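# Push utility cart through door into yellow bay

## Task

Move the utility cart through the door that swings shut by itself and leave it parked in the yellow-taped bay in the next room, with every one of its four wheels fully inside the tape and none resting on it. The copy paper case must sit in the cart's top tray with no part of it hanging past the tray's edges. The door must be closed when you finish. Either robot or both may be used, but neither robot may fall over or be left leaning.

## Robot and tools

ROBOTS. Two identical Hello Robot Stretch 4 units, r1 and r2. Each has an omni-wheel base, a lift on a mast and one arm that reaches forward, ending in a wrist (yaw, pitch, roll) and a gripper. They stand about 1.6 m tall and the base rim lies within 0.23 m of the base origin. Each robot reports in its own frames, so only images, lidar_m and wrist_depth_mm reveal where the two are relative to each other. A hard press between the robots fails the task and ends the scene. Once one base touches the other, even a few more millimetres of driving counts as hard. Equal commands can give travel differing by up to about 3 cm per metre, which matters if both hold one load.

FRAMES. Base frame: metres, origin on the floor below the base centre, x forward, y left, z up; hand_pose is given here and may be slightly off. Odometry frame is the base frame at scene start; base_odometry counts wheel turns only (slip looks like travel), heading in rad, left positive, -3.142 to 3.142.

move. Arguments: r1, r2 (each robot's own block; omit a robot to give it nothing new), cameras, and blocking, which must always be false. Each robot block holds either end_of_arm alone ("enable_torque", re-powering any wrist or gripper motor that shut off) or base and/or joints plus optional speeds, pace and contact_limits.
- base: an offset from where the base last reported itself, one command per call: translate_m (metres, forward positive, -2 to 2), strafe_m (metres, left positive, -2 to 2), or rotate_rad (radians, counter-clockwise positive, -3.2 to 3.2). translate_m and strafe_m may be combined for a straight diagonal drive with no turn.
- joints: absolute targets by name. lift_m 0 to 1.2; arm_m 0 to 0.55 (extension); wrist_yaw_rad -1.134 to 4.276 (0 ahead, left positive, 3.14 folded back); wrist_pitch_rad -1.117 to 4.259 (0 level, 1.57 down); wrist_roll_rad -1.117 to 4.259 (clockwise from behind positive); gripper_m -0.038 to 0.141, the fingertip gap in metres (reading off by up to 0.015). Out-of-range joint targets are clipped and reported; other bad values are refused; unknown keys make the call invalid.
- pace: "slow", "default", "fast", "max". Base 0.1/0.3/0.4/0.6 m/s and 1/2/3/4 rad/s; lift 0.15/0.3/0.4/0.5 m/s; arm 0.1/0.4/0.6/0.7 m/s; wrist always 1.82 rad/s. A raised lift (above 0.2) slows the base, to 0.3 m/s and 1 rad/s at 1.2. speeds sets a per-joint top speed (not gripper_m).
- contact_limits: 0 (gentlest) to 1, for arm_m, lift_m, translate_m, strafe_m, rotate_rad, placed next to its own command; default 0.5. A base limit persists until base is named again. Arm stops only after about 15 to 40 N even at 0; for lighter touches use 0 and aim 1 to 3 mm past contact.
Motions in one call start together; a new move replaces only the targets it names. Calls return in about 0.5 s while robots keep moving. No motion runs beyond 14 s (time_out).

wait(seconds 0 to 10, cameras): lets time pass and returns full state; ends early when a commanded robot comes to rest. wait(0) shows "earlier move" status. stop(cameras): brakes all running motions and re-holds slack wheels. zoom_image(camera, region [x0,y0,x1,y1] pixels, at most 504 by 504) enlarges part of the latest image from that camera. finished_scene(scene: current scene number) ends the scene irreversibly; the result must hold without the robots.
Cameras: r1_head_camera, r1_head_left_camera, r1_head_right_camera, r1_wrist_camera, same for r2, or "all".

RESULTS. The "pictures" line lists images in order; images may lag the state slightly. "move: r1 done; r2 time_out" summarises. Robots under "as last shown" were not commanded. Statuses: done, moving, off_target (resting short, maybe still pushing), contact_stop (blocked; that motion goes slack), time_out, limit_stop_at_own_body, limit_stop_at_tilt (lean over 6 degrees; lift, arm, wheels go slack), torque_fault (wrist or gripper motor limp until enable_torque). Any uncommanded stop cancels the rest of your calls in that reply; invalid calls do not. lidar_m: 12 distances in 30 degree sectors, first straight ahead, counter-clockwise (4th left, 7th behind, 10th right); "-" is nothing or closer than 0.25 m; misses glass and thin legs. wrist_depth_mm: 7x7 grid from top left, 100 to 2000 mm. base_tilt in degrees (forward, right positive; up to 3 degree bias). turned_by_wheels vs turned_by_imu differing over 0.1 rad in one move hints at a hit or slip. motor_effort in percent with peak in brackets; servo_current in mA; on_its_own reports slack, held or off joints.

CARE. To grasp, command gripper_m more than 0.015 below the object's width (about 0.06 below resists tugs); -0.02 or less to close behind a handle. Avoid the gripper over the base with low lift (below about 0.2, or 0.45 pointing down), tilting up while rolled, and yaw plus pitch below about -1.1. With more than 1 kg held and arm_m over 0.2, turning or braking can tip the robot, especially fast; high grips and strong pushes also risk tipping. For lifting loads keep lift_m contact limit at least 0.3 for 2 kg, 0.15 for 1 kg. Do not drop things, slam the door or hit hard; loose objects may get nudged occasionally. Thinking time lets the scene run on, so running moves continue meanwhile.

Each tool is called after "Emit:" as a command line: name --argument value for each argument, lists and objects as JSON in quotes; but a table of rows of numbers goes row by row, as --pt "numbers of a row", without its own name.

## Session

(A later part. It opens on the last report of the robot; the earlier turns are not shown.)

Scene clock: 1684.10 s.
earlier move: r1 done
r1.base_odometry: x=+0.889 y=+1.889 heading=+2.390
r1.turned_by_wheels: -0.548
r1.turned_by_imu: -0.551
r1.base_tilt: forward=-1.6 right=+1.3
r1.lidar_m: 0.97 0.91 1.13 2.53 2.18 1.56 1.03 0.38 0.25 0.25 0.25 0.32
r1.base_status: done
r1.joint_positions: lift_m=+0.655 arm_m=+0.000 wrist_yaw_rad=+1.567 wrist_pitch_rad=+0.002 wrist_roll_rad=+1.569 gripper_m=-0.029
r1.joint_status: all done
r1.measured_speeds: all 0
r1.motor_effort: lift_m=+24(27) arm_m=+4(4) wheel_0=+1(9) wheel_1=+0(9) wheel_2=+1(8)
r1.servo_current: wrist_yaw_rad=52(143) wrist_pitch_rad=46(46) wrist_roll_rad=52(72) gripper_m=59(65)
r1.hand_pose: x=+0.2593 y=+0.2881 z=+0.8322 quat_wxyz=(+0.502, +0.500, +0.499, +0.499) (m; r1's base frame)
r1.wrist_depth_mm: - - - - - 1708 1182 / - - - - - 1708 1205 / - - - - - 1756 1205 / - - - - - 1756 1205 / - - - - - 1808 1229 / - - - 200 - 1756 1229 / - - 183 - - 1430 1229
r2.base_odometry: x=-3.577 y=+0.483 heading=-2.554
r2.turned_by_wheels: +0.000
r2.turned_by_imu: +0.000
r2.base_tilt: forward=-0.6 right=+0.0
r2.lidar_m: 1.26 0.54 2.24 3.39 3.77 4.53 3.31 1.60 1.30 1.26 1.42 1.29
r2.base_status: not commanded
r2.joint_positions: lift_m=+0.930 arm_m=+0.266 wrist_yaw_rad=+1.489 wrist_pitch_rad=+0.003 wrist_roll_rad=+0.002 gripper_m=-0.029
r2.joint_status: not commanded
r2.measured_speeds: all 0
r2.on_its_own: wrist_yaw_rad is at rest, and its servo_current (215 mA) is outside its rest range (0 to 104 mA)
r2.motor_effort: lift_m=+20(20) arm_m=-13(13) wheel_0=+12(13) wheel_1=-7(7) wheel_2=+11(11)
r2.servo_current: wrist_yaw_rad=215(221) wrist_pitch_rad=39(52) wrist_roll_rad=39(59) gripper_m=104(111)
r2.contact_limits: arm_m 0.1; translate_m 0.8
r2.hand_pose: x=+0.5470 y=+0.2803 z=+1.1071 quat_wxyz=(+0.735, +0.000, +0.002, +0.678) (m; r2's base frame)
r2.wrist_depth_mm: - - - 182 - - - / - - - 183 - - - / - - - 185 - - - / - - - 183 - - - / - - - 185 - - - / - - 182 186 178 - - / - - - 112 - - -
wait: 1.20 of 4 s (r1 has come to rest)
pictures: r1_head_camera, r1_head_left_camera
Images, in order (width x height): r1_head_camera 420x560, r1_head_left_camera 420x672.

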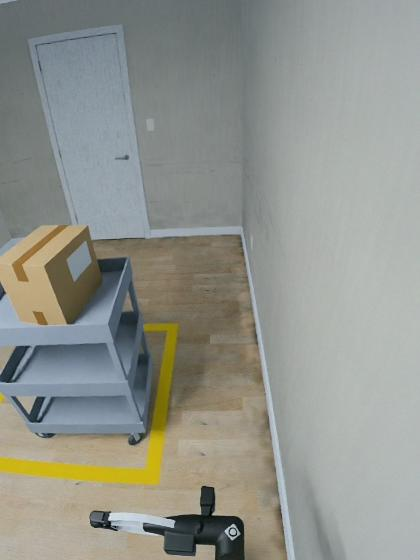

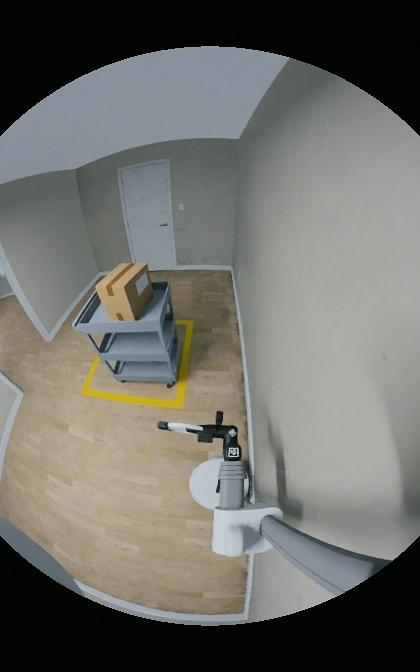

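Emit:
move --blocking false --r1 '{"base":{"translate_m":0.5},"joints":{"wrist_yaw_rad":0.3}}' --cameras '[]'

Emit:
wait --seconds 5 --cameras '["r1_head_camera","r1_head_left_camera"]'

Emit:
zoom_image --camera "r1_head_left_camera" --region '[20, 260, 260, 480]'

Scene clock: 1691.90 s.
move: r1 moving
r1.base_odometry: x=+0.866 y=+1.911 heading=+2.390
r1.turned_by_wheels: +0.000
r1.turned_by_imu: +0.000
r1.base_tilt: forward=-1.6 right=+1.3
r1.lidar_m: 0.96 0.86 1.09 2.53 2.21 1.57 1.08 0.36 0.25 0.25 0.25 0.34
r1.base_status: translate_m moving
r1.joint_positions: lift_m=+0.655 arm_m=+0.000 wrist_yaw_rad=+0.983 wrist_pitch_rad=+0.002 wrist_roll_rad=+1.569 gripper_m=-0.029
r1.joint_status: wrist_yaw_rad moving
r1.measured_speeds: translate_m=+0.121 strafe_m=+0.000 rotate_rad=+0.001 lift_m=+0.000 arm_m=+0.000 wrist_yaw_rad=-1.818 wrist_pitch_rad=+0.000 wrist_roll_rad=+0.000
r1.motor_effort: lift_m=+24(24) arm_m=+3(4) wheel_0=+5(10) wheel_1=+6(7) wheel_2=-8(10)
r1.servo_current: wrist_yaw_rad=85(137) wrist_pitch_rad=46(52) wrist_roll_rad=46(59) gripper_m=59(59)
r1.hand_pose: x=+0.4035 y=+0.1916 z=+0.8322 quat_wxyz=(+0.624, +0.622, +0.334, +0.334) (m; r1's base frame)
r1.wrist_depth_mm: - - 854 - - 621 - / - - 809 715 - 683 - / - - 946 854 - 1160 - / - - - - - 1756 1118 / - - - - - 1756 1229 / - - - 200 - 1756 1229 / - - 183 - - 1499 1229
r2.base_odometry: x=-3.577 y=+0.483 heading=-2.554
r2.turned_by_wheels: +0.000
r2.turned_by_imu: +0.000
r2.base_tilt: forward=-0.6 right=+0.0
r2.lidar_m: 1.29 0.54 2.24 3.42 3.74 4.53 3.31 1.63 1.29 1.27 1.41 1.28
r2.base_status: not commanded
r2.joint_positions: lift_m=+0.930 arm_m=+0.266 wrist_yaw_rad=+1.489 wrist_pitch_rad=+0.003 wrist_roll_rad=+0.002 gripper_m=-0.029
r2.joint_status: not commanded
r2.measured_speeds: all 0
r2.motor_effort: lift_m=+20(20) arm_m=-13(13) wheel_0=+12(12) wheel_1=-7(7) wheel_2=+11(11)
r2.servo_current: wrist_yaw_rad=215(215) wrist_pitch_rad=46(52) wrist_roll_rad=46(65) gripper_m=98(111)
r2.contact_limits: arm_m 0.1; translate_m 0.8
r2.hand_pose: x=+0.5470 y=+0.2803 z=+1.1071 quat_wxyz=(+0.735, +0.000, +0.002, +0.678) (m; r2's base frame)
r2.wrist_depth_mm: - - - 183 - - - / - - - 183 - - - / - - - 185 - - - / - - - 184 - - - / - - - 185 - - - / - - 182 186 177 - - / - - - 112 - - -
pictures: none
No camera images: "cameras" was empty.

Scene clock: 1694.57 s.
earlier move: r1 done
r1.base_odometry: x=+0.523 y=+2.231 heading=+2.390
r1.turned_by_wheels: +0.000
r1.turned_by_imu: +0.000
r1.base_tilt: forward=-1.6 right=+1.3
r1.lidar_m: 0.89 0.55 0.51 2.54 2.67 2.08 1.03 0.33 0.25 0.25 0.25 0.30
r1.base_status: done
r1.joint_positions: lift_m=+0.655 arm_m=+0.000 wrist_yaw_rad=+0.303 wrist_pitch_rad=+0.002 wrist_roll_rad=+1.569 gripper_m=-0.029
r1.joint_status: all done
r1.measured_speeds: all 0
r1.motor_effort: lift_m=+24(24) arm_m=+4(4) wheel_0=+2(10) wheel_1=+1(7) wheel_2=+1(10)
r1.servo_current: wrist_yaw_rad=72(137) wrist_pitch_rad=46(52) wrist_roll_rad=33(78) gripper_m=52(59)
r1.hand_pose: x=+0.4722 y=+0.0025 z=+0.8322 quat_wxyz=(+0.700, +0.698, +0.107, +0.106) (m; r1's base frame)
r1.wrist_depth_mm: - - - - - - - / - - - - - 1708 1205 / - - - - - 1756 1229 / - - - - - 1756 1229 / - - - - - 1756 1229 / - - - 200 - 1756 1308 / - - 183 - - 1464 1281
r2.base_odometry: x=-3.577 y=+0.483 heading=-2.554
r2.turned_by_wheels: +0.000
r2.turned_by_imu: +0.000
r2.base_tilt: forward=-0.6 right=+0.0
r2.lidar_m: 1.28 0.55 2.22 3.41 3.75 4.53 3.29 1.58 1.30 1.24 1.40 1.28
r2.base_status: not commanded
r2.joint_positions: lift_m=+0.930 arm_m=+0.266 wrist_yaw_rad=+1.489 wrist_pitch_rad=+0.003 wrist_roll_rad=+0.002 gripper_m=-0.029
r2.joint_status: not commanded
r2.measured_speeds: all 0
r2.on_its_own: wrist_yaw_rad is at rest, and its servo_current (208 mA) is outside its rest range (0 to 104 mA)
r2.motor_effort: lift_m=+20(20) arm_m=-13(13) wheel_0=+12(12) wheel_1=-7(7) wheel_2=+11(12)
r2.servo_current: wrist_yaw_rad=208(221) wrist_pitch_rad=39(52) wrist_roll_rad=39(65) gripper_m=104(111)
r2.contact_limits: arm_m 0.1; translate_m 0.8
r2.hand_pose: x=+0.5470 y=+0.2803 z=+1.1071 quat_wxyz=(+0.735, +0.000, +0.002, +0.678) (m; r2's base frame)
r2.wrist_depth_mm: - - - 182 - - - / - - - 183 - - - / - - - 185 - - - / - - - 183 - - - / - - - 185 - - - / - - 182 187 178 - - / - - - 112 - - -
wait: 2.67 of 5 s (r1 has come to rest)
pictures: r1_head_camera, r1_head_left_camera
Images, in order (width x height): r1_head_camera 420x560, r1_head_left_camera 420x672.

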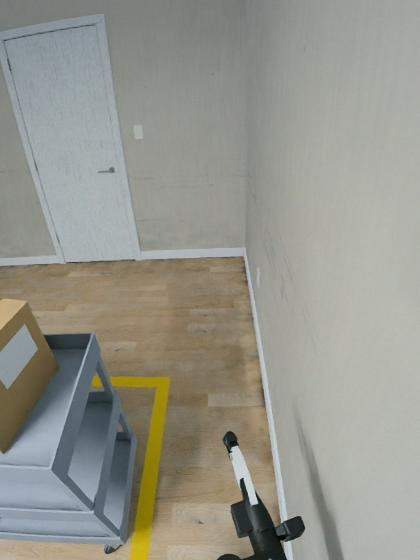

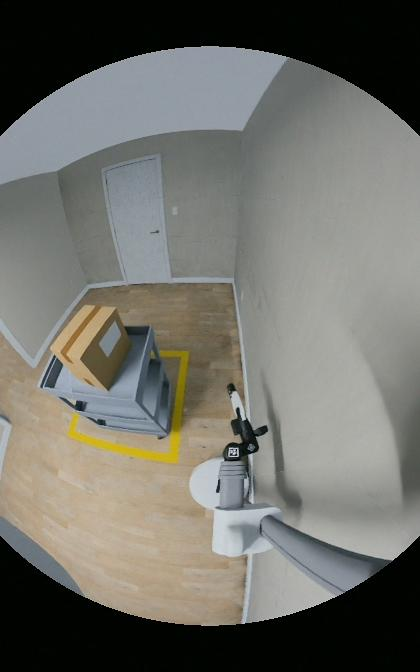

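Scaled by 2.100 from the camera's 420x672 image, which has a finer 600x960 frame.

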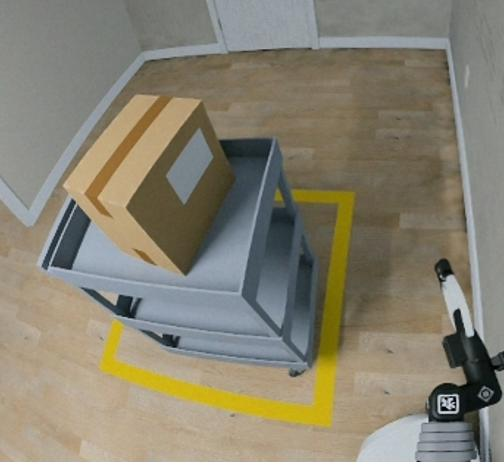

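Emit:
move --blocking false --r1 '{"base":{"translate_m":0.37}}' --cameras '[]'

Emit:
wait --seconds 5 --cameras '[]'

Emit:
move --blocking false --r1 '{"joints":{"wrist_yaw_rad":1.3},"speeds":{"wrist_yaw_rad":0.5}}' --cameras '[]'

Emit:
wait --seconds 4 --cameras '["r1_head_left_camera"]'

Emit:
zoom_image --camera "r1_head_left_camera" --region '[0, 300, 280, 560]'

Scene clock: 1700.17 s.
move: r1 moving
r1.base_odometry: x=+0.500 y=+2.252 heading=+2.391
r1.turned_by_wheels: +0.000
r1.turned_by_imu: +0.000
r1.base_tilt: forward=-1.6 right=+1.3
r1.lidar_m: 0.91 0.56 0.50 1.06 2.64 2.08 1.04 0.34 0.25 0.25 0.25 0.31
r1.base_status: translate_m moving
r1.joint_positions: lift_m=+0.655 arm_m=+0.000 wrist_yaw_rad=+0.303 wrist_pitch_rad=+0.002 wrist_roll_rad=+1.569 gripper_m=-0.029
r1.joint_status: not commanded
r1.measured_speeds: translate_m=+0.121 strafe_m=+0.001 rotate_rad=-0.001 lift_m=+0.000 arm_m=+0.000 wrist_yaw_rad=+0.000 wrist_pitch_rad=+0.000 wrist_roll_rad=+0.000
r1.motor_effort: lift_m=+24(24) arm_m=+4(4) wheel_0=+5(7) wheel_1=+5(8) wheel_2=-8(9)
r1.servo_current: wrist_yaw_rad=33(65) wrist_pitch_rad=46(46) wrist_roll_rad=65(65) gripper_m=52(59)
r1.hand_pose: x=+0.4722 y=+0.0025 z=+0.8322 quat_wxyz=(+0.700, +0.698, +0.107, +0.106) (m; r1's base frame)
r1.wrist_depth_mm: - - - - - - - / - - - - - 1708 1182 / - - - - - 1708 1205 / - - - - - 1708 1205 / - - - - - 1756 1229 / - - - 200 - 1756 1281 / - - 183 - - 1464 1281
r2.base_odometry: x=-3.577 y=+0.483 heading=-2.554
r2.turned_by_wheels: +0.000
r2.turned_by_imu: +0.000
r2.base_tilt: forward=-0.6 right=+0.0
r2.lidar_m: 1.29 0.51 2.22 3.41 3.79 4.52 3.32 1.58 1.27 1.27 1.41 1.28
r2.base_status: not commanded
r2.joint_positions: lift_m=+0.930 arm_m=+0.266 wrist_yaw_rad=+1.489 wrist_pitch_rad=+0.003 wrist_roll_rad=+0.002 gripper_m=-0.029
r2.joint_status: not commanded
r2.measured_speeds: all 0
r2.motor_effort: lift_m=+20(20) arm_m=-13(13) wheel_0=+12(12) wheel_1=-7(7) wheel_2=+11(11)
r2.servo_current: wrist_yaw_rad=202(221) wrist_pitch_rad=46(46) wrist_roll_rad=52(59) gripper_m=98(111)
r2.contact_limits: arm_m 0.1; translate_m 0.8
r2.hand_pose: x=+0.5470 y=+0.2803 z=+1.1071 quat_wxyz=(+0.735, +0.000, +0.002, +0.678) (m; r2's base frame)
r2.wrist_depth_mm: - - - 182 - - - / - - - 183 - - - / - - - 185 - - - / - - - 184 - - - / - - - 185 - - - / - - 182 186 177 - - / - - - 112 - - -
pictures: none
No camera images: "cameras" was empty.

Scene clock: 1702.37 s.
earlier move: r1 done
r1.base_odometry: x=+0.253 y=+2.483 heading=+2.391
r1.turned_by_wheels: +0.000
r1.turned_by_imu: +0.000
r1.base_tilt: forward=-1.6 right=+1.3
r1.lidar_m: 0.87 0.63 0.39 0.35 2.66 2.43 1.02 0.32 0.25 0.25 0.25 0.32
r1.base_status: done
r1.joint_positions: lift_m=+0.655 arm_m=+0.000 wrist_yaw_rad=+0.303 wrist_pitch_rad=+0.002 wrist_roll_rad=+1.569 gripper_m=-0.029
r1.joint_status: not commanded
r1.measured_speeds: all 0
r1.motor_effort: lift_m=+24(24) arm_m=+4(4) wheel_0=+3(8) wheel_1=+1(8) wheel_2=+0(10)
r1.servo_current: wrist_yaw_rad=52(72) wrist_pitch_rad=33(52) wrist_roll_rad=46(65) gripper_m=52(59)
r1.hand_pose: x=+0.4722 y=+0.0025 z=+0.8322 quat_wxyz=(+0.700, +0.698, +0.107, +0.106) (m; r1's base frame)
r1.wrist_depth_mm: - - - - - - - / - - - - - 1661 1182 / - - - - - 1708 1182 / - - - - - 1808 1229 / - - - - - 1756 1229 / - - - 200 - 1756 1229 / - - 183 - - 1499 1229
r2.base_odometry: x=-3.577 y=+0.483 heading=-2.554
r2.turned_by_wheels: +0.000
r2.turned_by_imu: +0.000
r2.base_tilt: forward=-0.6 right=+0.0
r2.lidar_m: 1.25 0.52 2.26 3.40 3.79 4.51 3.30 1.60 1.28 1.26 1.39 1.29
r2.base_status: not commanded
r2.joint_positions: lift_m=+0.930 arm_m=+0.266 wrist_yaw_rad=+1.489 wrist_pitch_rad=+0.003 wrist_roll_rad=+0.002 gripper_m=-0.029
r2.joint_status: not commanded
r2.measured_speeds: all 0
r2.on_its_own: wrist_yaw_rad is at rest, and its servo_current (202 mA) is outside its rest range (0 to 104 mA)
r2.motor_effort: lift_m=+20(20) arm_m=-13(13) wheel_0=+12(13) wheel_1=-7(8) wheel_2=+11(11)
r2.servo_current: wrist_yaw_rad=202(228) wrist_pitch_rad=39(52) wrist_roll_rad=59(59) gripper_m=104(111)
r2.contact_limits: arm_m 0.1; translate_m 0.8
r2.hand_pose: x=+0.5470 y=+0.2803 z=+1.1071 quat_wxyz=(+0.735, +0.000, +0.002, +0.678) (m; r2's base frame)
r2.wrist_depth_mm: - - - 182 - - - / - - - 183 - - - / - - - 185 - - - / - - - 184 - - - / - - - 185 - - - / - - 182 187 177 - - / - - - 112 - - -
wait: 2.20 of 5 s (r1 has come to rest)
pictures: none
No camera images: "cameras" was empty.

Scene clock: 1702.87 s.
move: r1 moving
r1.base_odometry: x=+0.253 y=+2.483 heading=+2.391
r1.turned_by_wheels: +0.000
r1.turned_by_imu: +0.000
r1.base_tilt: forward=-1.6 right=+1.3
r1.lidar_m: 0.87 0.62 0.41 0.35 2.65 2.43 1.01 0.35 0.25 0.25 0.25 0.31
r1.base_status: not commanded
r1.joint_positions: lift_m=+0.655 arm_m=+0.000 wrist_yaw_rad=+0.506 wrist_pitch_rad=+0.002 wrist_roll_rad=+1.569 gripper_m=-0.029
r1.joint_status: wrist_yaw_rad moving
r1.measured_speeds: translate_m=+0.000 strafe_m=+0.000 rotate_rad=+0.000 lift_m=+0.000 arm_m=+0.000 wrist_yaw_rad=+0.505 wrist_pitch_rad=+0.000 wrist_roll_rad=+0.000
r1.motor_effort: lift_m=+23(24) arm_m=+4(4) wheel_0=+3(3) wheel_1=+1(1) wheel_2=+0(0)
r1.servo_current: wrist_yaw_rad=52(72) wrist_pitch_rad=46(46) wrist_roll_rad=52(65) gripper_m=52(59)
r1.hand_pose: x=+0.4655 y=+0.0633 z=+0.8322 quat_wxyz=(+0.685, +0.684, +0.178, +0.176) (m; r1's base frame)
r1.wrist_depth_mm: - - - - - 1661 1182 / - - - - - 1708 1205 / - - - - - 1756 1229 / - - - - - 1756 1229 / - - - - - 1756 1205 / - - - 200 - 1808 1229 / - - 183 - - 1430 1229
r2.base_odometry: x=-3.577 y=+0.483 heading=-2.554
r2.turned_by_wheels: +0.000
r2.turned_by_imu: +0.000
r2.base_tilt: forward=-0.6 right=+0.0
r2.lidar_m: 1.27 0.52 2.23 3.42 3.77 4.50 3.29 1.61 1.29 1.27 1.42 1.29
r2.base_status: not commanded
r2.joint_positions: lift_m=+0.930 arm_m=+0.266 wrist_yaw_rad=+1.489 wrist_pitch_rad=+0.003 wrist_roll_rad=+0.002 gripper_m=-0.029
r2.joint_status: not commanded
r2.measured_speeds: all 0
r2.motor_effort: lift_m=+20(20) arm_m=-13(13) wheel_0=+12(12) wheel_1=-7(7) wheel_2=+11(11)
r2.servo_current: wrist_yaw_rad=215(215) wrist_pitch_rad=46(46) wrist_roll_rad=46(59) gripper_m=104(111)
r2.contact_limits: arm_m 0.1; translate_m 0.8
r2.hand_pose: x=+0.5470 y=+0.2803 z=+1.1071 quat_wxyz=(+0.735, +0.000, +0.002, +0.678) (m; r2's base frame)
r2.wrist_depth_mm: - - - 182 - - - / - - - 183 - - - / - - - 186 - - - / - - - 183 - - - / - - - 185 - - - / - - 182 186 177 - - / - - - 112 - - -
pictures: none
No camera images: "cameras" was empty.

Scene clock: 1704.97 s.
earlier move: r1 done
r1.base_odometry: x=+0.253 y=+2.483 heading=+2.391
r1.turned_by_wheels: +0.000
r1.turned_by_imu: +0.000
r1.base_tilt: forward=-1.6 right=+1.3
r1.lidar_m: 0.90 0.61 0.39 0.36 2.63 2.48 0.98 0.33 0.25 0.25 0.25 0.33
r1.base_status: not commanded
r1.joint_positions: lift_m=+0.655 arm_m=+0.000 wrist_yaw_rad=+1.298 wrist_pitch_rad=+0.002 wrist_roll_rad=+1.569 gripper_m=-0.029
r1.joint_status: all done
r1.measured_speeds: all 0
r1.motor_effort: lift_m=+24(24) arm_m=+4(4) wheel_0=+2(4) wheel_1=+1(1) wheel_2=+0(0)
r1.servo_current: wrist_yaw_rad=59(91) wrist_pitch_rad=39(52) wrist_roll_rad=46(65) gripper_m=52(59)
r1.hand_pose: x=+0.3329 y=+0.2541 z=+0.8322 quat_wxyz=(+0.564, +0.563, +0.427, +0.427) (m; r1's base frame)
r1.wrist_depth_mm: - - - - - 1708 1182 / - - - - - 1708 1255 / - - - - - 1756 1138 / - - - - - 1537 1098 / - - - 410 - - - / - 521 504 199 179 - - / - 496 496 370 177 - -
r2.base_odometry: x=-3.577 y=+0.483 heading=-2.554
r2.turned_by_wheels: +0.000
r2.turned_by_imu: +0.000
r2.base_tilt: forward=-0.6 right=+0.0
r2.lidar_m: 1.26 0.55 2.24 3.41 3.77 4.52 3.31 1.60 1.29 1.28 1.42 1.28
r2.base_status: not commanded
r2.joint_positions: lift_m=+0.930 arm_m=+0.266 wrist_yaw_rad=+1.489 wrist_pitch_rad=+0.003 wrist_roll_rad=+0.002 gripper_m=-0.029
r2.joint_status: not commanded
r2.measured_speeds: all 0
r2.on_its_own: wrist_yaw_rad is at rest, and its servo_current (215 mA) is outside its rest range (0 to 104 mA)
r2.motor_effort: lift_m=+20(20) arm_m=-13(13) wheel_0=+12(13) wheel_1=-7(7) wheel_2=+11(11)
r2.servo_current: wrist_yaw_rad=215(221) wrist_pitch_rad=46(52) wrist_roll_rad=59(59) gripper_m=104(111)
r2.contact_limits: arm_m 0.1; translate_m 0.8
r2.hand_pose: x=+0.5470 y=+0.2803 z=+1.1071 quat_wxyz=(+0.735, +0.000, +0.002, +0.678) (m; r2's base frame)
r2.wrist_depth_mm: - - - 182 - - - / - - - 182 - - - / - - - 185 - - - / - - - 184 - - - / - - - 185 - - - / - - 182 186 178 - - / - - - 112 - - -
wait: 2.10 of 4 s (r1 has come to rest)
pictures: r1_head_left_camera
Images, in order (width x height): r1_head_left_camera 420x672.

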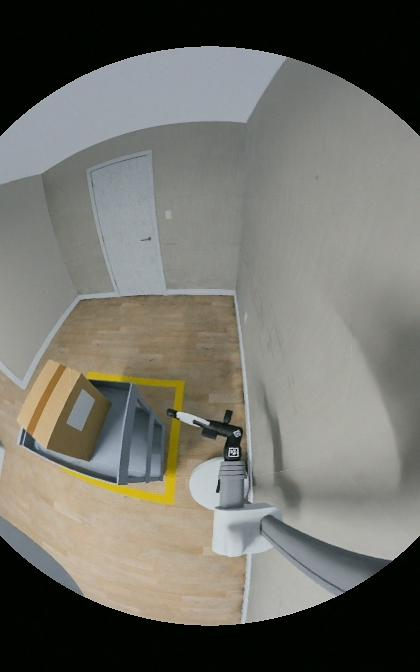

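Scaled by 1.800 from the camera's 420x672 image, which has a finer 600x960 frame.

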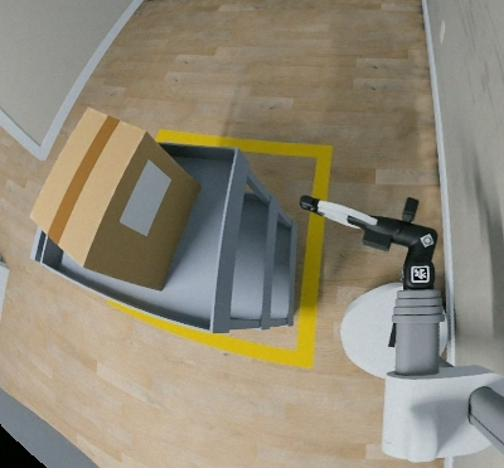

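Emit:
move --blocking false --r1 '{"base":{"translate_m":-0.09},"joints":{"wrist_yaw_rad":1.57}}' --cameras '[]'

Emit:
wait --seconds 3 --cameras '[]'

Emit:
move --blocking false --r1 '{"base":{"strafe_m":0.12},"pace":"slow","contact_limits":{"strafe_m":0.8}}' --cameras '[]'

Emit:
wait --seconds 4 --cameras '["r1_head_left_camera"]'

Emit:
zoom_image --camera "r1_head_left_camera" --region '[0, 300, 280, 560]'

Scene clock: 1716.93 s.
move: r1 moving
r1.base_odometry: x=+0.276 y=+2.462 heading=+2.390
r1.turned_by_wheels: +0.000
r1.turned_by_imu: +0.000
r1.base_tilt: forward=-1.5 right=+1.3
r1.lidar_m: 0.88 0.60 0.38 0.37 2.63 2.42 1.01 0.32 0.25 0.25 0.25 0.33
r1.base_status: translate_m moving
r1.joint_positions: lift_m=+0.655 arm_m=+0.000 wrist_yaw_rad=+1.567 wrist_pitch_rad=+0.002 wrist_roll_rad=+1.569 gripper_m=-0.029
r1.joint_status: wrist_yaw_rad moving
r1.measured_speeds: translate_m=-0.121 strafe_m=+0.000 rotate_rad=-0.006 lift_m=+0.000 arm_m=+0.000 wrist_yaw_rad=+0.008 wrist_pitch_rad=+0.000 wrist_roll_rad=+0.000
r1.motor_effort: lift_m=+24(24) arm_m=+4(4) wheel_0=-4(7) wheel_1=-5(8) wheel_2=+8(9)
r1.servo_current: wrist_yaw_rad=59(117) wrist_pitch_rad=39(52) wrist_roll_rad=33(65) gripper_m=52(59)
r1.hand_pose: x=+0.2593 y=+0.2881 z=+0.8322 quat_wxyz=(+0.502, +0.500, +0.499, +0.499) (m; r1's base frame)
r1.wrist_depth_mm: - - - - - 1661 1118 / - - - 370 - 1618 379 / - - - 364 - - - / - 492 488 362 - - - / - 500 496 355 - - - / - 512 508 199 179 - - / - 517 525 349 351 - -
r2.base_odometry: x=-3.577 y=+0.483 heading=-2.554
r2.turned_by_wheels: +0.000
r2.turned_by_imu: +0.000
r2.base_tilt: forward=-0.6 right=+0.0
r2.lidar_m: 1.27 0.52 2.20 3.40 3.78 4.53 3.30 1.59 1.28 1.26 1.42 1.28
r2.base_status: not commanded
r2.joint_positions: lift_m=+0.930 arm_m=+0.266 wrist_yaw_rad=+1.489 wrist_pitch_rad=+0.003 wrist_roll_rad=+0.002 gripper_m=-0.029
r2.joint_status: not commanded
r2.measured_speeds: all 0
r2.motor_effort: lift_m=+20(20) arm_m=-13(13) wheel_0=+12(12) wheel_1=-7(7) wheel_2=+11(11)
r2.servo_current: wrist_yaw_rad=208(221) wrist_pitch_rad=46(46) wrist_roll_rad=59(59) gripper_m=104(104)
r2.contact_limits: arm_m 0.1; translate_m 0.8
r2.hand_pose: x=+0.5470 y=+0.2803 z=+1.1071 quat_wxyz=(+0.735, +0.000, +0.002, +0.678) (m; r2's base frame)
r2.wrist_depth_mm: - - - 182 - - - / - - - 182 - - - / - - - 185 - - - / - - - 184 - - - / - - - 185 - - - / - - 182 186 177 - - / - - - 112 - - -
pictures: none
No camera images: "cameras" was empty.

Scene clock: 1717.93 s.
earlier move: r1 done
r1.base_odometry: x=+0.319 y=+2.422 heading=+2.390
r1.turned_by_wheels: +0.000
r1.turned_by_imu: +0.000
r1.base_tilt: forward=-1.6 right=+1.2
r1.lidar_m: 0.86 0.62 0.41 0.34 2.63 2.32 1.03 0.35 0.25 0.25 0.25 0.31
r1.base_status: done
r1.joint_positions: lift_m=+0.655 arm_m=+0.000 wrist_yaw_rad=+1.567 wrist_pitch_rad=+0.002 wrist_roll_rad=+1.569 gripper_m=-0.029
r1.joint_status: all done
r1.measured_speeds: all 0
r1.motor_effort: lift_m=+24(24) arm_m=+4(4) wheel_0=-3(8) wheel_1=-1(8) wheel_2=-2(9)
r1.servo_current: wrist_yaw_rad=59(117) wrist_pitch_rad=39(52) wrist_roll_rad=59(65) gripper_m=52(59)
r1.hand_pose: x=+0.2593 y=+0.2881 z=+0.8322 quat_wxyz=(+0.502, +0.500, +0.499, +0.499) (m; r1's base frame)
r1.wrist_depth_mm: - - - 379 389 392 394 / - - - 373 - 1983 - / - 496 496 368 - - - / - 500 500 362 - - - / - 512 508 357 - - - / - 521 517 199 179 - - / - 525 183 347 349 621 -
r2.base_odometry: x=-3.577 y=+0.483 heading=-2.554
r2.turned_by_wheels: +0.000
r2.turned_by_imu: +0.000
r2.base_tilt: forward=-0.6 right=+0.0
r2.lidar_m: 1.28 0.53 2.26 3.41 3.77 4.52 3.31 1.60 1.29 1.27 1.41 1.27
r2.base_status: not commanded
r2.joint_positions: lift_m=+0.930 arm_m=+0.266 wrist_yaw_rad=+1.489 wrist_pitch_rad=+0.003 wrist_roll_rad=+0.002 gripper_m=-0.029
r2.joint_status: not commanded
r2.measured_speeds: all 0
r2.on_its_own: wrist_yaw_rad is at rest, and its servo_current (208 mA) is outside its rest range (0 to 104 mA)
r2.motor_effort: lift_m=+20(20) arm_m=-13(13) wheel_0=+12(12) wheel_1=-7(7) wheel_2=+11(11)
r2.servo_current: wrist_yaw_rad=208(221) wrist_pitch_rad=46(46) wrist_roll_rad=39(65) gripper_m=104(111)
r2.contact_limits: arm_m 0.1; translate_m 0.8
r2.hand_pose: x=+0.5470 y=+0.2803 z=+1.1071 quat_wxyz=(+0.735, +0.000, +0.002, +0.678) (m; r2's base frame)
r2.wrist_depth_mm: - - - 182 - - - / - - - 182 - - - / - - - 185 - - - / - - - 185 - - - / - - - 185 - - - / - - 182 186 178 - - / - - - 112 - - -
wait: 1.00 of 3 s (r1 has come to rest)
pictures: none
No camera images: "cameras" was empty.

Scene clock: 1718.43 s.
move: r1 moving
r1.base_odometry: x=+0.309 y=+2.411 heading=+2.390
r1.turned_by_wheels: +0.000
r1.turned_by_imu: +0.000
r1.base_tilt: forward=-1.6 right=+1.3
r1.lidar_m: 0.92 0.56 0.38 0.38 2.64 2.35 1.04 0.35 0.25 0.25 0.25 0.36
r1.base_status: strafe_m moving
r1.joint_positions: lift_m=+0.655 arm_m=+0.000 wrist_yaw_rad=+1.567 wrist_pitch_rad=+0.002 wrist_roll_rad=+1.569 gripper_m=-0.029
r1.joint_status: not commanded
r1.measured_speeds: translate_m=+0.000 strafe_m=+0.056 rotate_rad=-0.001 lift_m=+0.000 arm_m=+0.000 wrist_yaw_rad=+0.000 wrist_pitch_rad=+0.000 wrist_roll_rad=+0.000
r1.motor_effort: lift_m=+23(24) arm_m=+3(4) wheel_0=-5(9) wheel_1=+6(6) wheel_2=+0(2)
r1.servo_current: wrist_yaw_rad=33(59) wrist_pitch_rad=46(46) wrist_roll_rad=52(59) gripper_m=52(65)
r1.contact_limits: strafe_m 0.8
r1.hand_pose: x=+0.2593 y=+0.2881 z=+0.8322 quat_wxyz=(+0.502, +0.500, +0.499, +0.499) (m; r1's base frame)
r1.wrist_depth_mm: - - - 366 387 392 394 / - - - 359 - 1921 - / - 484 484 355 - - - / - 488 492 351 - - - / - 496 496 343 - - - / - 508 504 198 179 - - / - 508 183 334 334 668 -
r2.base_odometry: x=-3.577 y=+0.483 heading=-2.554
r2.turned_by_wheels: +0.000
r2.turned_by_imu: +0.000
r2.base_tilt: forward=-0.6 right=+0.0
r2.lidar_m: 1.28 0.54 2.21 3.40 3.76 4.53 3.31 1.62 1.29 1.27 1.41 1.30
r2.base_status: not commanded
r2.joint_positions: lift_m=+0.930 arm_m=+0.266 wrist_yaw_rad=+1.489 wrist_pitch_rad=+0.003 wrist_roll_rad=+0.002 gripper_m=-0.029
r2.joint_status: not commanded
r2.measured_speeds: all 0
r2.motor_effort: lift_m=+20(20) arm_m=-13(13) wheel_0=+12(12) wheel_1=-7(8) wheel_2=+11(11)
r2.servo_current: wrist_yaw_rad=208(221) wrist_pitch_rad=46(46) wrist_roll_rad=52(52) gripper_m=104(111)
r2.contact_limits: arm_m 0.1; translate_m 0.8
r2.hand_pose: x=+0.5470 y=+0.2803 z=+1.1071 quat_wxyz=(+0.735, +0.000, +0.002, +0.678) (m; r2's base frame)
r2.wrist_depth_mm: - - - 182 - - - / - - - 183 - - - / - - - 185 - - - / - - - 183 - - - / - - - 185 - - - / - - 182 186 177 - - / - - - 112 - - -
pictures: none
No camera images: "cameras" was empty.

Scene clock: 1720.27 s.
earlier move: r1 done
r1.base_odometry: x=+0.237 y=+2.334 heading=+2.390
r1.turned_by_wheels: +0.000
r1.turned_by_imu: +0.000
r1.base_tilt: forward=-1.6 right=+1.3
r1.lidar_m: 1.37 0.40 0.26 0.25 2.52 2.35 1.48 0.54 0.36 0.32 0.35 0.50
r1.base_status: done
r1.joint_positions: lift_m=+0.655 arm_m=+0.000 wrist_yaw_rad=+1.567 wrist_pitch_rad=+0.002 wrist_roll_rad=+1.569 gripper_m=-0.029
r1.joint_status: not commanded
r1.measured_speeds: all 0
r1.motor_effort: lift_m=+23(24) arm_m=+4(4) wheel_0=-4(10) wheel_1=+3(8) wheel_2=+0(2)
r1.servo_current: wrist_yaw_rad=33(65) wrist_pitch_rad=46(46) wrist_roll_rad=46(72) gripper_m=52(65)
r1.contact_limits: strafe_m 0.8
r1.hand_pose: x=+0.2593 y=+0.2881 z=+0.8322 quat_wxyz=(+0.502, +0.500, +0.499, +0.499) (m; r1's base frame)
r1.wrist_depth_mm: - - - 254 - 1661 452 / - - 373 249 - 1983 - / 375 375 377 246 866 - - / - 382 384 242 243 - - / - 387 389 238 239 - - / - 394 392 199 235 - - / - 399 232 230 232 - -
r2.base_odometry: x=-3.577 y=+0.483 heading=-2.554
r2.turned_by_wheels: +0.000
r2.turned_by_imu: +0.000
r2.base_tilt: forward=-0.6 right=+0.0
r2.lidar_m: 1.28 0.52 2.21 3.42 3.76 4.50 3.32 1.62 1.28 1.24 1.42 1.29
r2.base_status: not commanded
r2.joint_positions: lift_m=+0.930 arm_m=+0.266 wrist_yaw_rad=+1.489 wrist_pitch_rad=+0.003 wrist_roll_rad=+0.002 gripper_m=-0.029
r2.joint_status: not commanded
r2.measured_speeds: all 0
r2.on_its_own: wrist_yaw_rad is at rest, and its servo_current (202 mA) is outside its rest range (0 to 104 mA)
r2.motor_effort: lift_m=+20(20) arm_m=-13(13) wheel_0=+12(13) wheel_1=-7(8) wheel_2=+11(11)
r2.servo_current: wrist_yaw_rad=202(221) wrist_pitch_rad=46(46) wrist_roll_rad=39(59) gripper_m=104(111)
r2.contact_limits: arm_m 0.1; translate_m 0.8
r2.hand_pose: x=+0.5470 y=+0.2803 z=+1.1071 quat_wxyz=(+0.735, +0.000, +0.002, +0.678) (m; r2's base frame)
r2.wrist_depth_mm: - - - 182 - - - / - - - 182 - - - / - - - 185 - - - / - - - 184 - - - / - - - 185 - - - / - - 182 187 177 - - / - - - 112 - - -
wait: 1.83 of 4 s (r1 has come to rest)
pictures: r1_head_left_camera
Images, in order (width x height): r1_head_left_camera 420x672.

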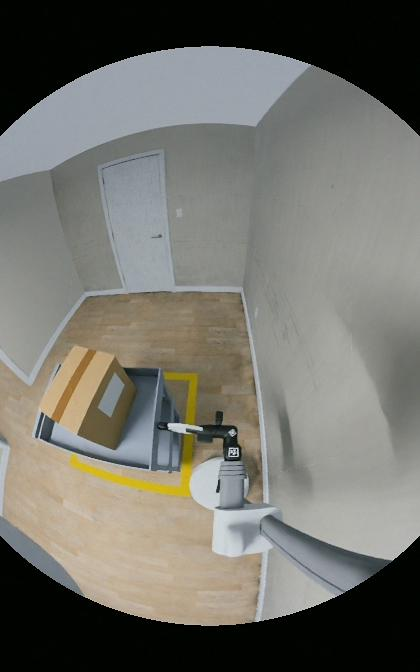

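Scaled by 1.800 from the camera's 420x672 image, which has a finer 600x960 frame.

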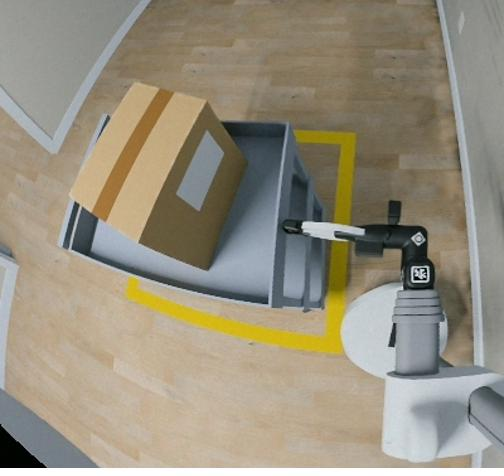

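Emit:
move --blocking false --r1 '{"base":{"strafe_m":0.13},"pace":"slow","contact_limits":{"strafe_m":0.8}}' --cameras '[]'

Emit:
wait --seconds 4 --cameras '["r1_head_left_camera"]'

Emit:
zoom_image --camera "r1_head_left_camera" --region '[0, 300, 280, 560]'

Scene clock: 1725.73 s.
move: r1 moving
r1.base_odometry: x=+0.227 y=+2.324 heading=+2.390
r1.turned_by_wheels: -0.001
r1.turned_by_imu: -0.001
r1.base_tilt: forward=-1.6 right=+1.3
r1.lidar_m: 1.38 0.42 0.27 0.27 2.52 2.36 1.61 0.53 0.37 0.34 0.37 0.51
r1.base_status: strafe_m moving
r1.joint_positions: lift_m=+0.655 arm_m=+0.000 wrist_yaw_rad=+1.567 wrist_pitch_rad=+0.002 wrist_roll_rad=+1.569 gripper_m=-0.029
r1.joint_status: not commanded
r1.measured_speeds: translate_m=+0.000 strafe_m=+0.055 rotate_rad=-0.002 lift_m=+0.000 arm_m=+0.000 wrist_yaw_rad=+0.000 wrist_pitch_rad=+0.000 wrist_roll_rad=+0.000
r1.motor_effort: lift_m=+24(24) arm_m=+4(4) wheel_0=-13(13) wheel_1=+11(11) wheel_2=-2(2)
r1.servo_current: wrist_yaw_rad=46(65) wrist_pitch_rad=39(46) wrist_roll_rad=33(59) gripper_m=52(59)
r1.contact_limits: strafe_m 0.8
r1.hand_pose: x=+0.2593 y=+0.2881 z=+0.8322 quat_wxyz=(+0.502, +0.500, +0.499, +0.499) (m; r1's base frame)
r1.wrist_depth_mm: - - - 250 - 1661 439 / - - 370 245 - - - / 368 373 368 240 866 - - / - 375 375 237 238 - - / - 382 379 233 234 - - / - 389 229 197 229 - - / - 389 392 225 225 - -
r2.base_odometry: x=-3.577 y=+0.483 heading=-2.554
r2.turned_by_wheels: +0.000
r2.turned_by_imu: +0.000
r2.base_tilt: forward=-0.6 right=+0.0
r2.lidar_m: 1.28 0.53 2.20 3.42 3.75 4.52 3.31 1.62 1.27 1.27 1.42 1.29
r2.base_status: not commanded
r2.joint_positions: lift_m=+0.930 arm_m=+0.266 wrist_yaw_rad=+1.489 wrist_pitch_rad=+0.003 wrist_roll_rad=+0.002 gripper_m=-0.029
r2.joint_status: not commanded
r2.measured_speeds: all 0
r2.motor_effort: lift_m=+20(20) arm_m=-13(13) wheel_0=+12(12) wheel_1=-7(7) wheel_2=+11(11)
r2.servo_current: wrist_yaw_rad=215(221) wrist_pitch_rad=39(46) wrist_roll_rad=46(59) gripper_m=104(111)
r2.contact_limits: arm_m 0.1; translate_m 0.8
r2.hand_pose: x=+0.5470 y=+0.2803 z=+1.1071 quat_wxyz=(+0.735, +0.000, +0.002, +0.678) (m; r2's base frame)
r2.wrist_depth_mm: - - - 182 - - - / - - - 182 - - - / - - - 185 - - - / - - - 184 - - - / - - - 185 - - - / - - 183 187 177 - - / - - - 112 - - -
pictures: none
No camera images: "cameras" was empty.

Scene clock: 1727.67 s.
earlier move: r1 done
r1.base_odometry: x=+0.148 y=+2.239 heading=+2.389
r1.turned_by_wheels: +0.000
r1.turned_by_imu: +0.000
r1.base_tilt: forward=-1.6 right=+1.3
r1.lidar_m: 1.78 0.43 0.27 0.35 2.36 2.35 2.16 0.71 0.49 0.44 0.50 0.67
r1.base_status: done
r1.joint_positions: lift_m=+0.655 arm_m=+0.000 wrist_yaw_rad=+1.565 wrist_pitch_rad=+0.002 wrist_roll_rad=+1.569 gripper_m=-0.029
r1.joint_status: not commanded
r1.measured_speeds: all 0
r1.motor_effort: lift_m=+23(24) arm_m=-3(4) wheel_0=-8(18) wheel_1=+2(11) wheel_2=-3(5)
r1.servo_current: wrist_yaw_rad=72(72) wrist_pitch_rad=39(52) wrist_roll_rad=59(65) gripper_m=52(59)
r1.contact_limits: strafe_m 0.8
r1.hand_pose: x=+0.2599 y=+0.2879 z=+0.8322 quat_wxyz=(+0.502, +0.500, +0.499, +0.499) (m; r1's base frame)
r1.wrist_depth_mm: - - - 258 - 1863 445 / - - 379 252 - 1983 - / - 382 382 247 820 - - / - 382 384 241 244 - - / - 387 387 236 237 - - / - 392 392 198 181 - - / - 394 397 225 227 - -
r2.base_odometry: x=-3.577 y=+0.483 heading=-2.554
r2.turned_by_wheels: +0.000
r2.turned_by_imu: +0.000
r2.base_tilt: forward=-0.6 right=+0.0
r2.lidar_m: 1.28 0.54 2.21 3.42 3.78 4.51 3.31 1.62 1.28 1.27 1.41 1.30
r2.base_status: not commanded
r2.joint_positions: lift_m=+0.930 arm_m=+0.266 wrist_yaw_rad=+1.489 wrist_pitch_rad=+0.003 wrist_roll_rad=+0.002 gripper_m=-0.029
r2.joint_status: not commanded
r2.measured_speeds: all 0
r2.on_its_own: wrist_yaw_rad is at rest, and its servo_current (215 mA) is outside its rest range (0 to 104 mA)
r2.motor_effort: lift_m=+20(20) arm_m=-13(13) wheel_0=+12(13) wheel_1=-7(7) wheel_2=+11(11)
r2.servo_current: wrist_yaw_rad=215(228) wrist_pitch_rad=39(52) wrist_roll_rad=46(59) gripper_m=104(111)
r2.contact_limits: arm_m 0.1; translate_m 0.8
r2.hand_pose: x=+0.5470 y=+0.2803 z=+1.1071 quat_wxyz=(+0.735, +0.000, +0.002, +0.678) (m; r2's base frame)
r2.wrist_depth_mm: - - - 182 - - - / - - - 183 - - - / - - - 186 - - - / - - - 184 - - - / - - - 185 - - - / - - 182 187 177 - - / - - - 112 - - -
wait: 1.93 of 4 s (r1 has come to rest)
pictures: r1_head_left_camera
Images, in order (width x height): r1_head_left_camera 420x672.

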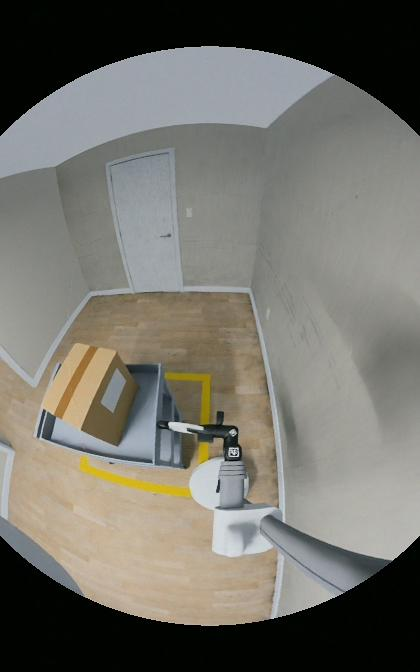

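Scaled by 1.800 from the camera's 420x672 image, which has a finer 600x960 frame.

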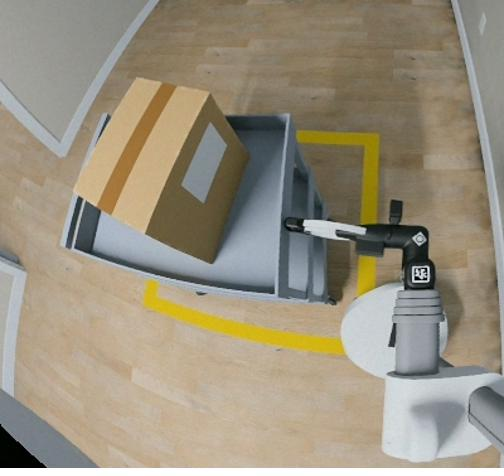

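Moved ~0.12. Back off and verify from the near-long side.

Emit:
move --blocking false --r1 '{"base":{"strafe_m":-0.19},"joints":{"wrist_yaw_rad":1.56}}' --cameras '[]'

Emit:
wait --seconds 4 --cameras '[]'

Emit:
move --blocking false --r1 '{"base":{"translate_m":-0.75},"joints":{"wrist_yaw_rad":0}}' --cameras '[]'

Emit:
wait --seconds 6 --cameras '[]'

Emit:
move --blocking false --r1 '{"base":{"rotate_rad":0.5}}' --cameras '[]'

Emit:
wait --seconds 4 --cameras '["r1_head_camera"]'

Emit:
zoom_image --camera "r1_head_camera" --region '[0, 240, 420, 500]'

Scene clock: 1737.70 s.
move: r1 moving
r1.base_odometry: x=+0.173 y=+2.266 heading=+2.389
r1.turned_by_wheels: +0.000
r1.turned_by_imu: +0.000
r1.base_tilt: forward=-1.6 right=+1.3
r1.lidar_m: 1.67 0.48 0.29 0.36 2.44 2.34 1.91 0.65 0.46 0.41 0.45 0.64
r1.base_status: strafe_m moving
r1.joint_positions: lift_m=+0.655 arm_m=+0.000 wrist_yaw_rad=+1.560 wrist_pitch_rad=+0.002 wrist_roll_rad=+1.569 gripper_m=-0.029
r1.joint_status: wrist_yaw_rad moving
r1.measured_speeds: translate_m=+0.000 strafe_m=-0.141 rotate_rad=+0.002 lift_m=+0.000 arm_m=+0.000 wrist_yaw_rad=+0.000 wrist_pitch_rad=+0.000 wrist_roll_rad=+0.000
r1.motor_effort: lift_m=+24(24) arm_m=-4(4) wheel_0=+8(9) wheel_1=-8(10) wheel_2=+0(2)
r1.servo_current: wrist_yaw_rad=59(72) wrist_pitch_rad=33(46) wrist_roll_rad=52(65) gripper_m=39(65)
r1.hand_pose: x=+0.2613 y=+0.2875 z=+0.8322 quat_wxyz=(+0.504, +0.502, +0.497, +0.497) (m; r1's base frame)
r1.wrist_depth_mm: - - - 274 - 1808 - / - 397 399 270 - - - / - 399 404 264 - - - / - 407 407 262 - - - / - 413 415 256 - - - / - 421 418 199 181 - - / - 424 249 248 249 530 -
r2.base_odometry: x=-3.577 y=+0.483 heading=-2.554
r2.turned_by_wheels: +0.000
r2.turned_by_imu: +0.000
r2.base_tilt: forward=-0.6 right=+0.0
r2.lidar_m: 1.26 0.51 2.23 3.41 3.76 4.52 3.33 1.61 1.30 1.28 1.40 1.28
r2.base_status: not commanded
r2.joint_positions: lift_m=+0.930 arm_m=+0.266 wrist_yaw_rad=+1.489 wrist_pitch_rad=+0.003 wrist_roll_rad=+0.002 gripper_m=-0.029
r2.joint_status: not commanded
r2.measured_speeds: all 0
r2.motor_effort: lift_m=+20(20) arm_m=-13(13) wheel_0=+13(13) wheel_1=-7(7) wheel_2=+11(11)
r2.servo_current: wrist_yaw_rad=221(221) wrist_pitch_rad=39(46) wrist_roll_rad=46(52) gripper_m=104(111)
r2.contact_limits: arm_m 0.1; translate_m 0.8
r2.hand_pose: x=+0.5470 y=+0.2803 z=+1.1071 quat_wxyz=(+0.735, +0.000, +0.002, +0.678) (m; r2's base frame)
r2.wrist_depth_mm: - - - 182 - - - / - - - 183 - - - / - - - 185 - - - / - - - 183 - - - / - - - 185 - - - / - - 182 186 177 - - / - - - 112 - - -
pictures: none
No camera images: "cameras" was empty.

Scene clock: 1739.10 s.
earlier move: r1 done
r1.base_odometry: x=+0.278 y=+2.378 heading=+2.389
r1.turned_by_wheels: +0.000
r1.turned_by_imu: -0.001
r1.base_tilt: forward=-1.6 right=+1.3
r1.lidar_m: 1.10 0.71 0.46 0.45 2.56 2.32 1.23 0.40 0.30 0.26 0.28 0.39
r1.base_status: done
r1.joint_positions: lift_m=+0.655 arm_m=+0.000 wrist_yaw_rad=+1.560 wrist_pitch_rad=+0.002 wrist_roll_rad=+1.569 gripper_m=-0.029
r1.joint_status: all done
r1.measured_speeds: all 0
r1.motor_effort: lift_m=+24(24) arm_m=-4(4) wheel_0=+0(10) wheel_1=+0(10) wheel_2=-1(2)
r1.servo_current: wrist_yaw_rad=52(72) wrist_pitch_rad=39(46) wrist_roll_rad=59(78) gripper_m=59(65)
r1.hand_pose: x=+0.2613 y=+0.2875 z=+0.8322 quat_wxyz=(+0.504, +0.502, +0.497, +0.497) (m; r1's base frame)
r1.wrist_depth_mm: - - - 462 - 1708 462 / - - - 449 - - 455 / - - 569 439 - - - / - 574 574 430 - - - / - - 580 421 - - - / - - 585 200 179 - - / - - 183 404 410 427 421
r2.base_odometry: x=-3.577 y=+0.483 heading=-2.554
r2.turned_by_wheels: +0.000
r2.turned_by_imu: +0.000
r2.base_tilt: forward=-0.6 right=+0.0
r2.lidar_m: 1.28 0.55 2.23 3.41 3.76 4.52 3.32 1.60 1.28 1.28 1.41 1.30
r2.base_status: not commanded
r2.joint_positions: lift_m=+0.930 arm_m=+0.266 wrist_yaw_rad=+1.489 wrist_pitch_rad=+0.003 wrist_roll_rad=+0.002 gripper_m=-0.029
r2.joint_status: not commanded
r2.measured_speeds: all 0
r2.on_its_own: wrist_yaw_rad is at rest, and its servo_current (215 mA) is outside its rest range (0 to 104 mA)
r2.motor_effort: lift_m=+20(20) arm_m=-13(13) wheel_0=+12(13) wheel_1=-7(7) wheel_2=+11(11)
r2.servo_current: wrist_yaw_rad=215(221) wrist_pitch_rad=46(52) wrist_roll_rad=39(59) gripper_m=104(117)
r2.contact_limits: arm_m 0.1; translate_m 0.8
r2.hand_pose: x=+0.5470 y=+0.2803 z=+1.1071 quat_wxyz=(+0.735, +0.000, +0.002, +0.678) (m; r2's base frame)
r2.wrist_depth_mm: - - - 182 - - - / - - - 183 - - - / - - - 186 - - - / - - - 183 - - - / - - - 185 - - - / - - 182 187 177 - - / - - - 112 - - -
wait: 1.40 of 4 s (r1 has come to rest)
pictures: none
No camera images: "cameras" was empty.

Scene clock: 1739.60 s.
move: r1 moving
r1.base_odometry: x=+0.301 y=+2.357 heading=+2.389
r1.turned_by_wheels: +0.000
r1.turned_by_imu: +0.000
r1.base_tilt: forward=-1.6 right=+1.3
r1.lidar_m: 1.10 0.66 0.43 0.48 2.56 2.30 1.29 0.43 0.29 0.26 0.29 0.39
r1.base_status: translate_m moving
r1.joint_positions: lift_m=+0.655 arm_m=+0.000 wrist_yaw_rad=+0.973 wrist_pitch_rad=+0.002 wrist_roll_rad=+1.569 gripper_m=-0.029
r1.joint_status: wrist_yaw_rad moving
r1.measured_speeds: translate_m=-0.121 strafe_m=-0.002 rotate_rad=+0.001 lift_m=+0.000 arm_m=+0.000 wrist_yaw_rad=-1.822 wrist_pitch_rad=+0.000 wrist_roll_rad=+0.000
r1.motor_effort: lift_m=+24(24) arm_m=-4(4) wheel_0=-6(8) wheel_1=-3(7) wheel_2=+9(9)
r1.servo_current: wrist_yaw_rad=72(137) wrist_pitch_rad=39(46) wrist_roll_rad=46(59) gripper_m=52(59)
r1.hand_pose: x=+0.4054 y=+0.1893 z=+0.8322 quat_wxyz=(+0.626, +0.624, +0.331, +0.330) (m; r1's base frame)
r1.wrist_depth_mm: - - - - - 1661 1182 / - - - - - 1708 1205 / - - - - - 1756 1205 / - - - - - 1863 1160 / - - - 580 - 585 574 / - - 621 200 181 - 500 / - - 585 469 177 - 469
r2.base_odometry: x=-3.577 y=+0.483 heading=-2.554
r2.turned_by_wheels: +0.000
r2.turned_by_imu: +0.000
r2.base_tilt: forward=-0.7 right=+0.0
r2.lidar_m: 1.27 0.52 2.25 3.42 3.77 4.51 3.32 1.59 1.30 1.27 1.42 1.31
r2.base_status: not commanded
r2.joint_positions: lift_m=+0.930 arm_m=+0.266 wrist_yaw_rad=+1.489 wrist_pitch_rad=+0.003 wrist_roll_rad=+0.002 gripper_m=-0.029
r2.joint_status: not commanded
r2.measured_speeds: all 0
r2.motor_effort: lift_m=+20(20) arm_m=-13(13) wheel_0=+12(12) wheel_1=-7(7) wheel_2=+11(11)
r2.servo_current: wrist_yaw_rad=215(221) wrist_pitch_rad=39(46) wrist_roll_rad=46(52) gripper_m=104(104)
r2.contact_limits: arm_m 0.1; translate_m 0.8
r2.hand_pose: x=+0.5470 y=+0.2803 z=+1.1071 quat_wxyz=(+0.735, +0.000, +0.002, +0.678) (m; r2's base frame)
r2.wrist_depth_mm: - - - 182 - - - / - - - 182 - - - / - - - 185 - - - / - - - 185 - - - / - - - 185 - - - / - - 182 186 177 - - / - - - 112 - - -
pictures: none
No camera images: "cameras" was empty.

Scene clock: 1743.10 s.
earlier move: r1 done
r1.base_odometry: x=+0.826 y=+1.865 heading=+2.389
r1.turned_by_wheels: +0.000
r1.turned_by_imu: -0.001
r1.base_tilt: forward=-1.6 right=+1.3
r1.lidar_m: 1.14 0.95 1.12 2.46 2.19 1.57 1.37 0.42 0.30 0.27 0.29 0.43
r1.base_status: done
r1.joint_positions: lift_m=+0.655 arm_m=+0.000 wrist_yaw_rad=+0.002 wrist_pitch_rad=+0.002 wrist_roll_rad=+1.569 gripper_m=-0.029
r1.joint_status: all done
r1.measured_speeds: all 0
r1.motor_effort: lift_m=+24(24) arm_m=-4(4) wheel_0=-1(9) wheel_1=-3(8) wheel_2=-1(10)
r1.servo_current: wrist_yaw_rad=33(137) wrist_pitch_rad=46(52) wrist_roll_rad=39(78) gripper_m=52(65)
r1.hand_pose: x=+0.4595 y=-0.0867 z=+0.8322 quat_wxyz=(+0.708, +0.706, +0.002, +0.000) (m; r1's base frame)
r1.wrist_depth_mm: 330 338 345 353 357 384 387 / 430 436 427 433 - - - / - - - - - - - / - - - - - 1808 1229 / - - - - - 1756 1229 / - - - 200 - 1756 1229 / - - 183 - - 1464 1308
r2.base_odometry: x=-3.577 y=+0.483 heading=-2.554
r2.turned_by_wheels: +0.000
r2.turned_by_imu: +0.000
r2.base_tilt: forward=-0.6 right=+0.0
r2.lidar_m: 1.27 0.54 2.24 3.41 3.78 4.51 3.29 1.60 1.28 1.26 1.43 1.30
r2.base_status: not commanded
r2.joint_positions: lift_m=+0.930 arm_m=+0.266 wrist_yaw_rad=+1.489 wrist_pitch_rad=+0.003 wrist_roll_rad=+0.002 gripper_m=-0.029
r2.joint_status: not commanded
r2.measured_speeds: all 0
r2.on_its_own: wrist_yaw_rad is at rest, and its servo_current (195 mA) is outside its rest range (0 to 104 mA)
r2.motor_effort: lift_m=+20(20) arm_m=-13(13) wheel_0=+12(12) wheel_1=-7(8) wheel_2=+11(12)
r2.servo_current: wrist_yaw_rad=195(221) wrist_pitch_rad=39(46) wrist_roll_rad=52(65) gripper_m=104(117)
r2.contact_limits: arm_m 0.1; translate_m 0.8
r2.hand_pose: x=+0.5470 y=+0.2803 z=+1.1071 quat_wxyz=(+0.735, +0.000, +0.002, +0.678) (m; r2's base frame)
r2.wrist_depth_mm: - - - 182 - - - / - - - 183 - - - / - - - 185 - - - / - - - 184 - - - / - - - 185 - - - / - - 182 186 178 - - / - - - 112 - - -
wait: 3.50 of 6 s (r1 has come to rest)
pictures: none
No camera images: "cameras" was empty.

Scene clock: 1743.60 s.
move: r1 moving
r1.base_odometry: x=+0.826 y=+1.865 heading=+2.642
r1.turned_by_wheels: +0.253
r1.turned_by_imu: +0.254
r1.base_tilt: forward=-1.6 right=+1.3
r1.lidar_m: 0.92 0.95 2.48 2.47 1.77 1.50 0.66 0.35 0.28 0.27 0.34 0.58
r1.base_status: rotate_rad moving
r1.joint_positions: lift_m=+0.655 arm_m=+0.000 wrist_yaw_rad=+0.002 wrist_pitch_rad=+0.002 wrist_roll_rad=+1.569 gripper_m=-0.029
r1.joint_status: not commanded
r1.measured_speeds: translate_m=-0.001 strafe_m=+0.000 rotate_rad=+0.973 lift_m=+0.000 arm_m=+0.000 wrist_yaw_rad=+0.000 wrist_pitch_rad=+0.000 wrist_roll_rad=+0.000
r1.motor_effort: lift_m=+24(24) arm_m=-4(4) wheel_0=-8(9) wheel_1=-8(10) wheel_2=-6(8)
r1.servo_current: wrist_yaw_rad=52(72) wrist_pitch_rad=39(46) wrist_roll_rad=52(65) gripper_m=52(59)
r1.hand_pose: x=+0.4595 y=-0.0867 z=+0.8322 quat_wxyz=(+0.708, +0.706, +0.002, +0.000) (m; r1's base frame)
r1.wrist_depth_mm: - - - - - - - / - - - - - 1708 1182 / - - - - - 1756 1205 / - - - - - 1756 1229 / - - - - - 1921 1229 / - - - 200 - 1756 1255 / - - 183 - 1160 - -
r2.base_odometry: x=-3.577 y=+0.483 heading=-2.554
r2.turned_by_wheels: +0.000
r2.turned_by_imu: +0.000
r2.base_tilt: forward=-0.6 right=+0.0
r2.lidar_m: 1.28 0.52 2.22 3.41 3.78 4.51 3.32 1.61 1.30 1.28 1.40 1.28
r2.base_status: not commanded
r2.joint_positions: lift_m=+0.930 arm_m=+0.266 wrist_yaw_rad=+1.489 wrist_pitch_rad=+0.003 wrist_roll_rad=+0.002 gripper_m=-0.029
r2.joint_status: not commanded
r2.measured_speeds: all 0
r2.motor_effort: lift_m=+20(20) arm_m=-13(13) wheel_0=+12(12) wheel_1=-7(7) wheel_2=+11(11)
r2.servo_current: wrist_yaw_rad=221(221) wrist_pitch_rad=39(46) wrist_roll_rad=46(59) gripper_m=98(111)
r2.contact_limits: arm_m 0.1; translate_m 0.8
r2.hand_pose: x=+0.5470 y=+0.2803 z=+1.1071 quat_wxyz=(+0.735, +0.000, +0.002, +0.678) (m; r2's base frame)
r2.wrist_depth_mm: - - - 182 - - - / - - - 182 - - - / - - - 185 - - - / - - - 185 - - - / - - - 185 - - - / - - 182 186 177 - - / - - - 112 - - -
pictures: none
No camera images: "cameras" was empty.

Scene clock: 1744.43 s.
earlier move: r1 done
r1.base_odometry: x=+0.826 y=+1.866 heading=+2.889
r1.turned_by_wheels: +0.247
r1.turned_by_imu: +0.249
r1.base_tilt: forward=-1.6 right=+1.3
r1.lidar_m: 0.94 1.10 2.47 2.25 1.60 1.49 0.48 0.29 0.27 0.28 0.41 1.07
r1.base_status: done
r1.joint_positions: lift_m=+0.655 arm_m=+0.000 wrist_yaw_rad=+0.002 wrist_pitch_rad=+0.002 wrist_roll_rad=+1.569 gripper_m=-0.029
r1.joint_status: not commanded
r1.measured_speeds: all 0
r1.motor_effort: lift_m=+24(24) arm_m=-4(4) wheel_0=-2(9) wheel_1=+1(10) wheel_2=+1(8)
r1.servo_current: wrist_yaw_rad=59(72) wrist_pitch_rad=46(46) wrist_roll_rad=39(65) gripper_m=46(59)
r1.hand_pose: x=+0.4595 y=-0.0867 z=+0.8322 quat_wxyz=(+0.708, +0.706, +0.002, +0.000) (m; r1's base frame)
r1.wrist_depth_mm: - - - - - 1708 1182 / - - - - - 1863 1182 / - - - - - 1708 1205 / - - - - - 1863 1042 / - - - - - 741 - / - - 904 198 178 778 - / - - 917 798 866 - -
r2.base_odometry: x=-3.577 y=+0.483 heading=-2.554
r2.turned_by_wheels: +0.000
r2.turned_by_imu: +0.000
r2.base_tilt: forward=-0.6 right=+0.0
r2.lidar_m: 1.26 0.53 2.22 3.42 3.78 4.54 3.32 1.62 1.30 1.26 1.40 1.30
r2.base_status: not commanded
r2.joint_positions: lift_m=+0.930 arm_m=+0.266 wrist_yaw_rad=+1.489 wrist_pitch_rad=+0.003 wrist_roll_rad=+0.002 gripper_m=-0.029
r2.joint_status: not commanded
r2.measured_speeds: all 0
r2.on_its_own: wrist_yaw_rad is at rest, and its servo_current (215 mA) is outside its rest range (0 to 104 mA)
r2.motor_effort: lift_m=+20(20) arm_m=-13(13) wheel_0=+12(12) wheel_1=-7(7) wheel_2=+11(11)
r2.servo_current: wrist_yaw_rad=215(221) wrist_pitch_rad=46(52) wrist_roll_rad=39(59) gripper_m=111(111)
r2.contact_limits: arm_m 0.1; translate_m 0.8
r2.hand_pose: x=+0.5470 y=+0.2803 z=+1.1071 quat_wxyz=(+0.735, +0.000, +0.002, +0.678) (m; r2's base frame)
r2.wrist_depth_mm: - - - 182 - - - / - - - 183 - - - / - - - 185 - - - / - - - 184 - - - / - - - 185 - - - / - - 182 186 178 - - / - - - 112 - - -
wait: 0.83 of 4 s (r1 has come to rest)
pictures: r1_head_camera
Images, in order (width x height): r1_head_camera 420x560.

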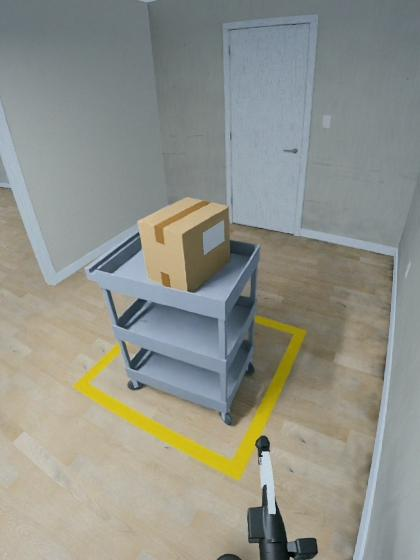

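Scaled by 1.200 from the camera's 420x560 image, which has a finer 600x800 frame.

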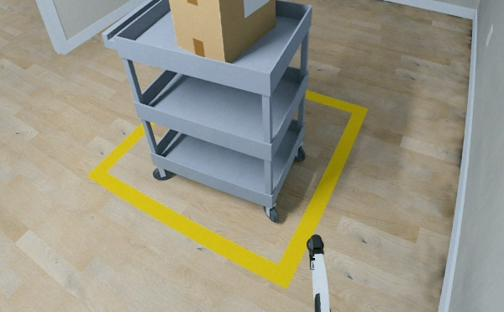

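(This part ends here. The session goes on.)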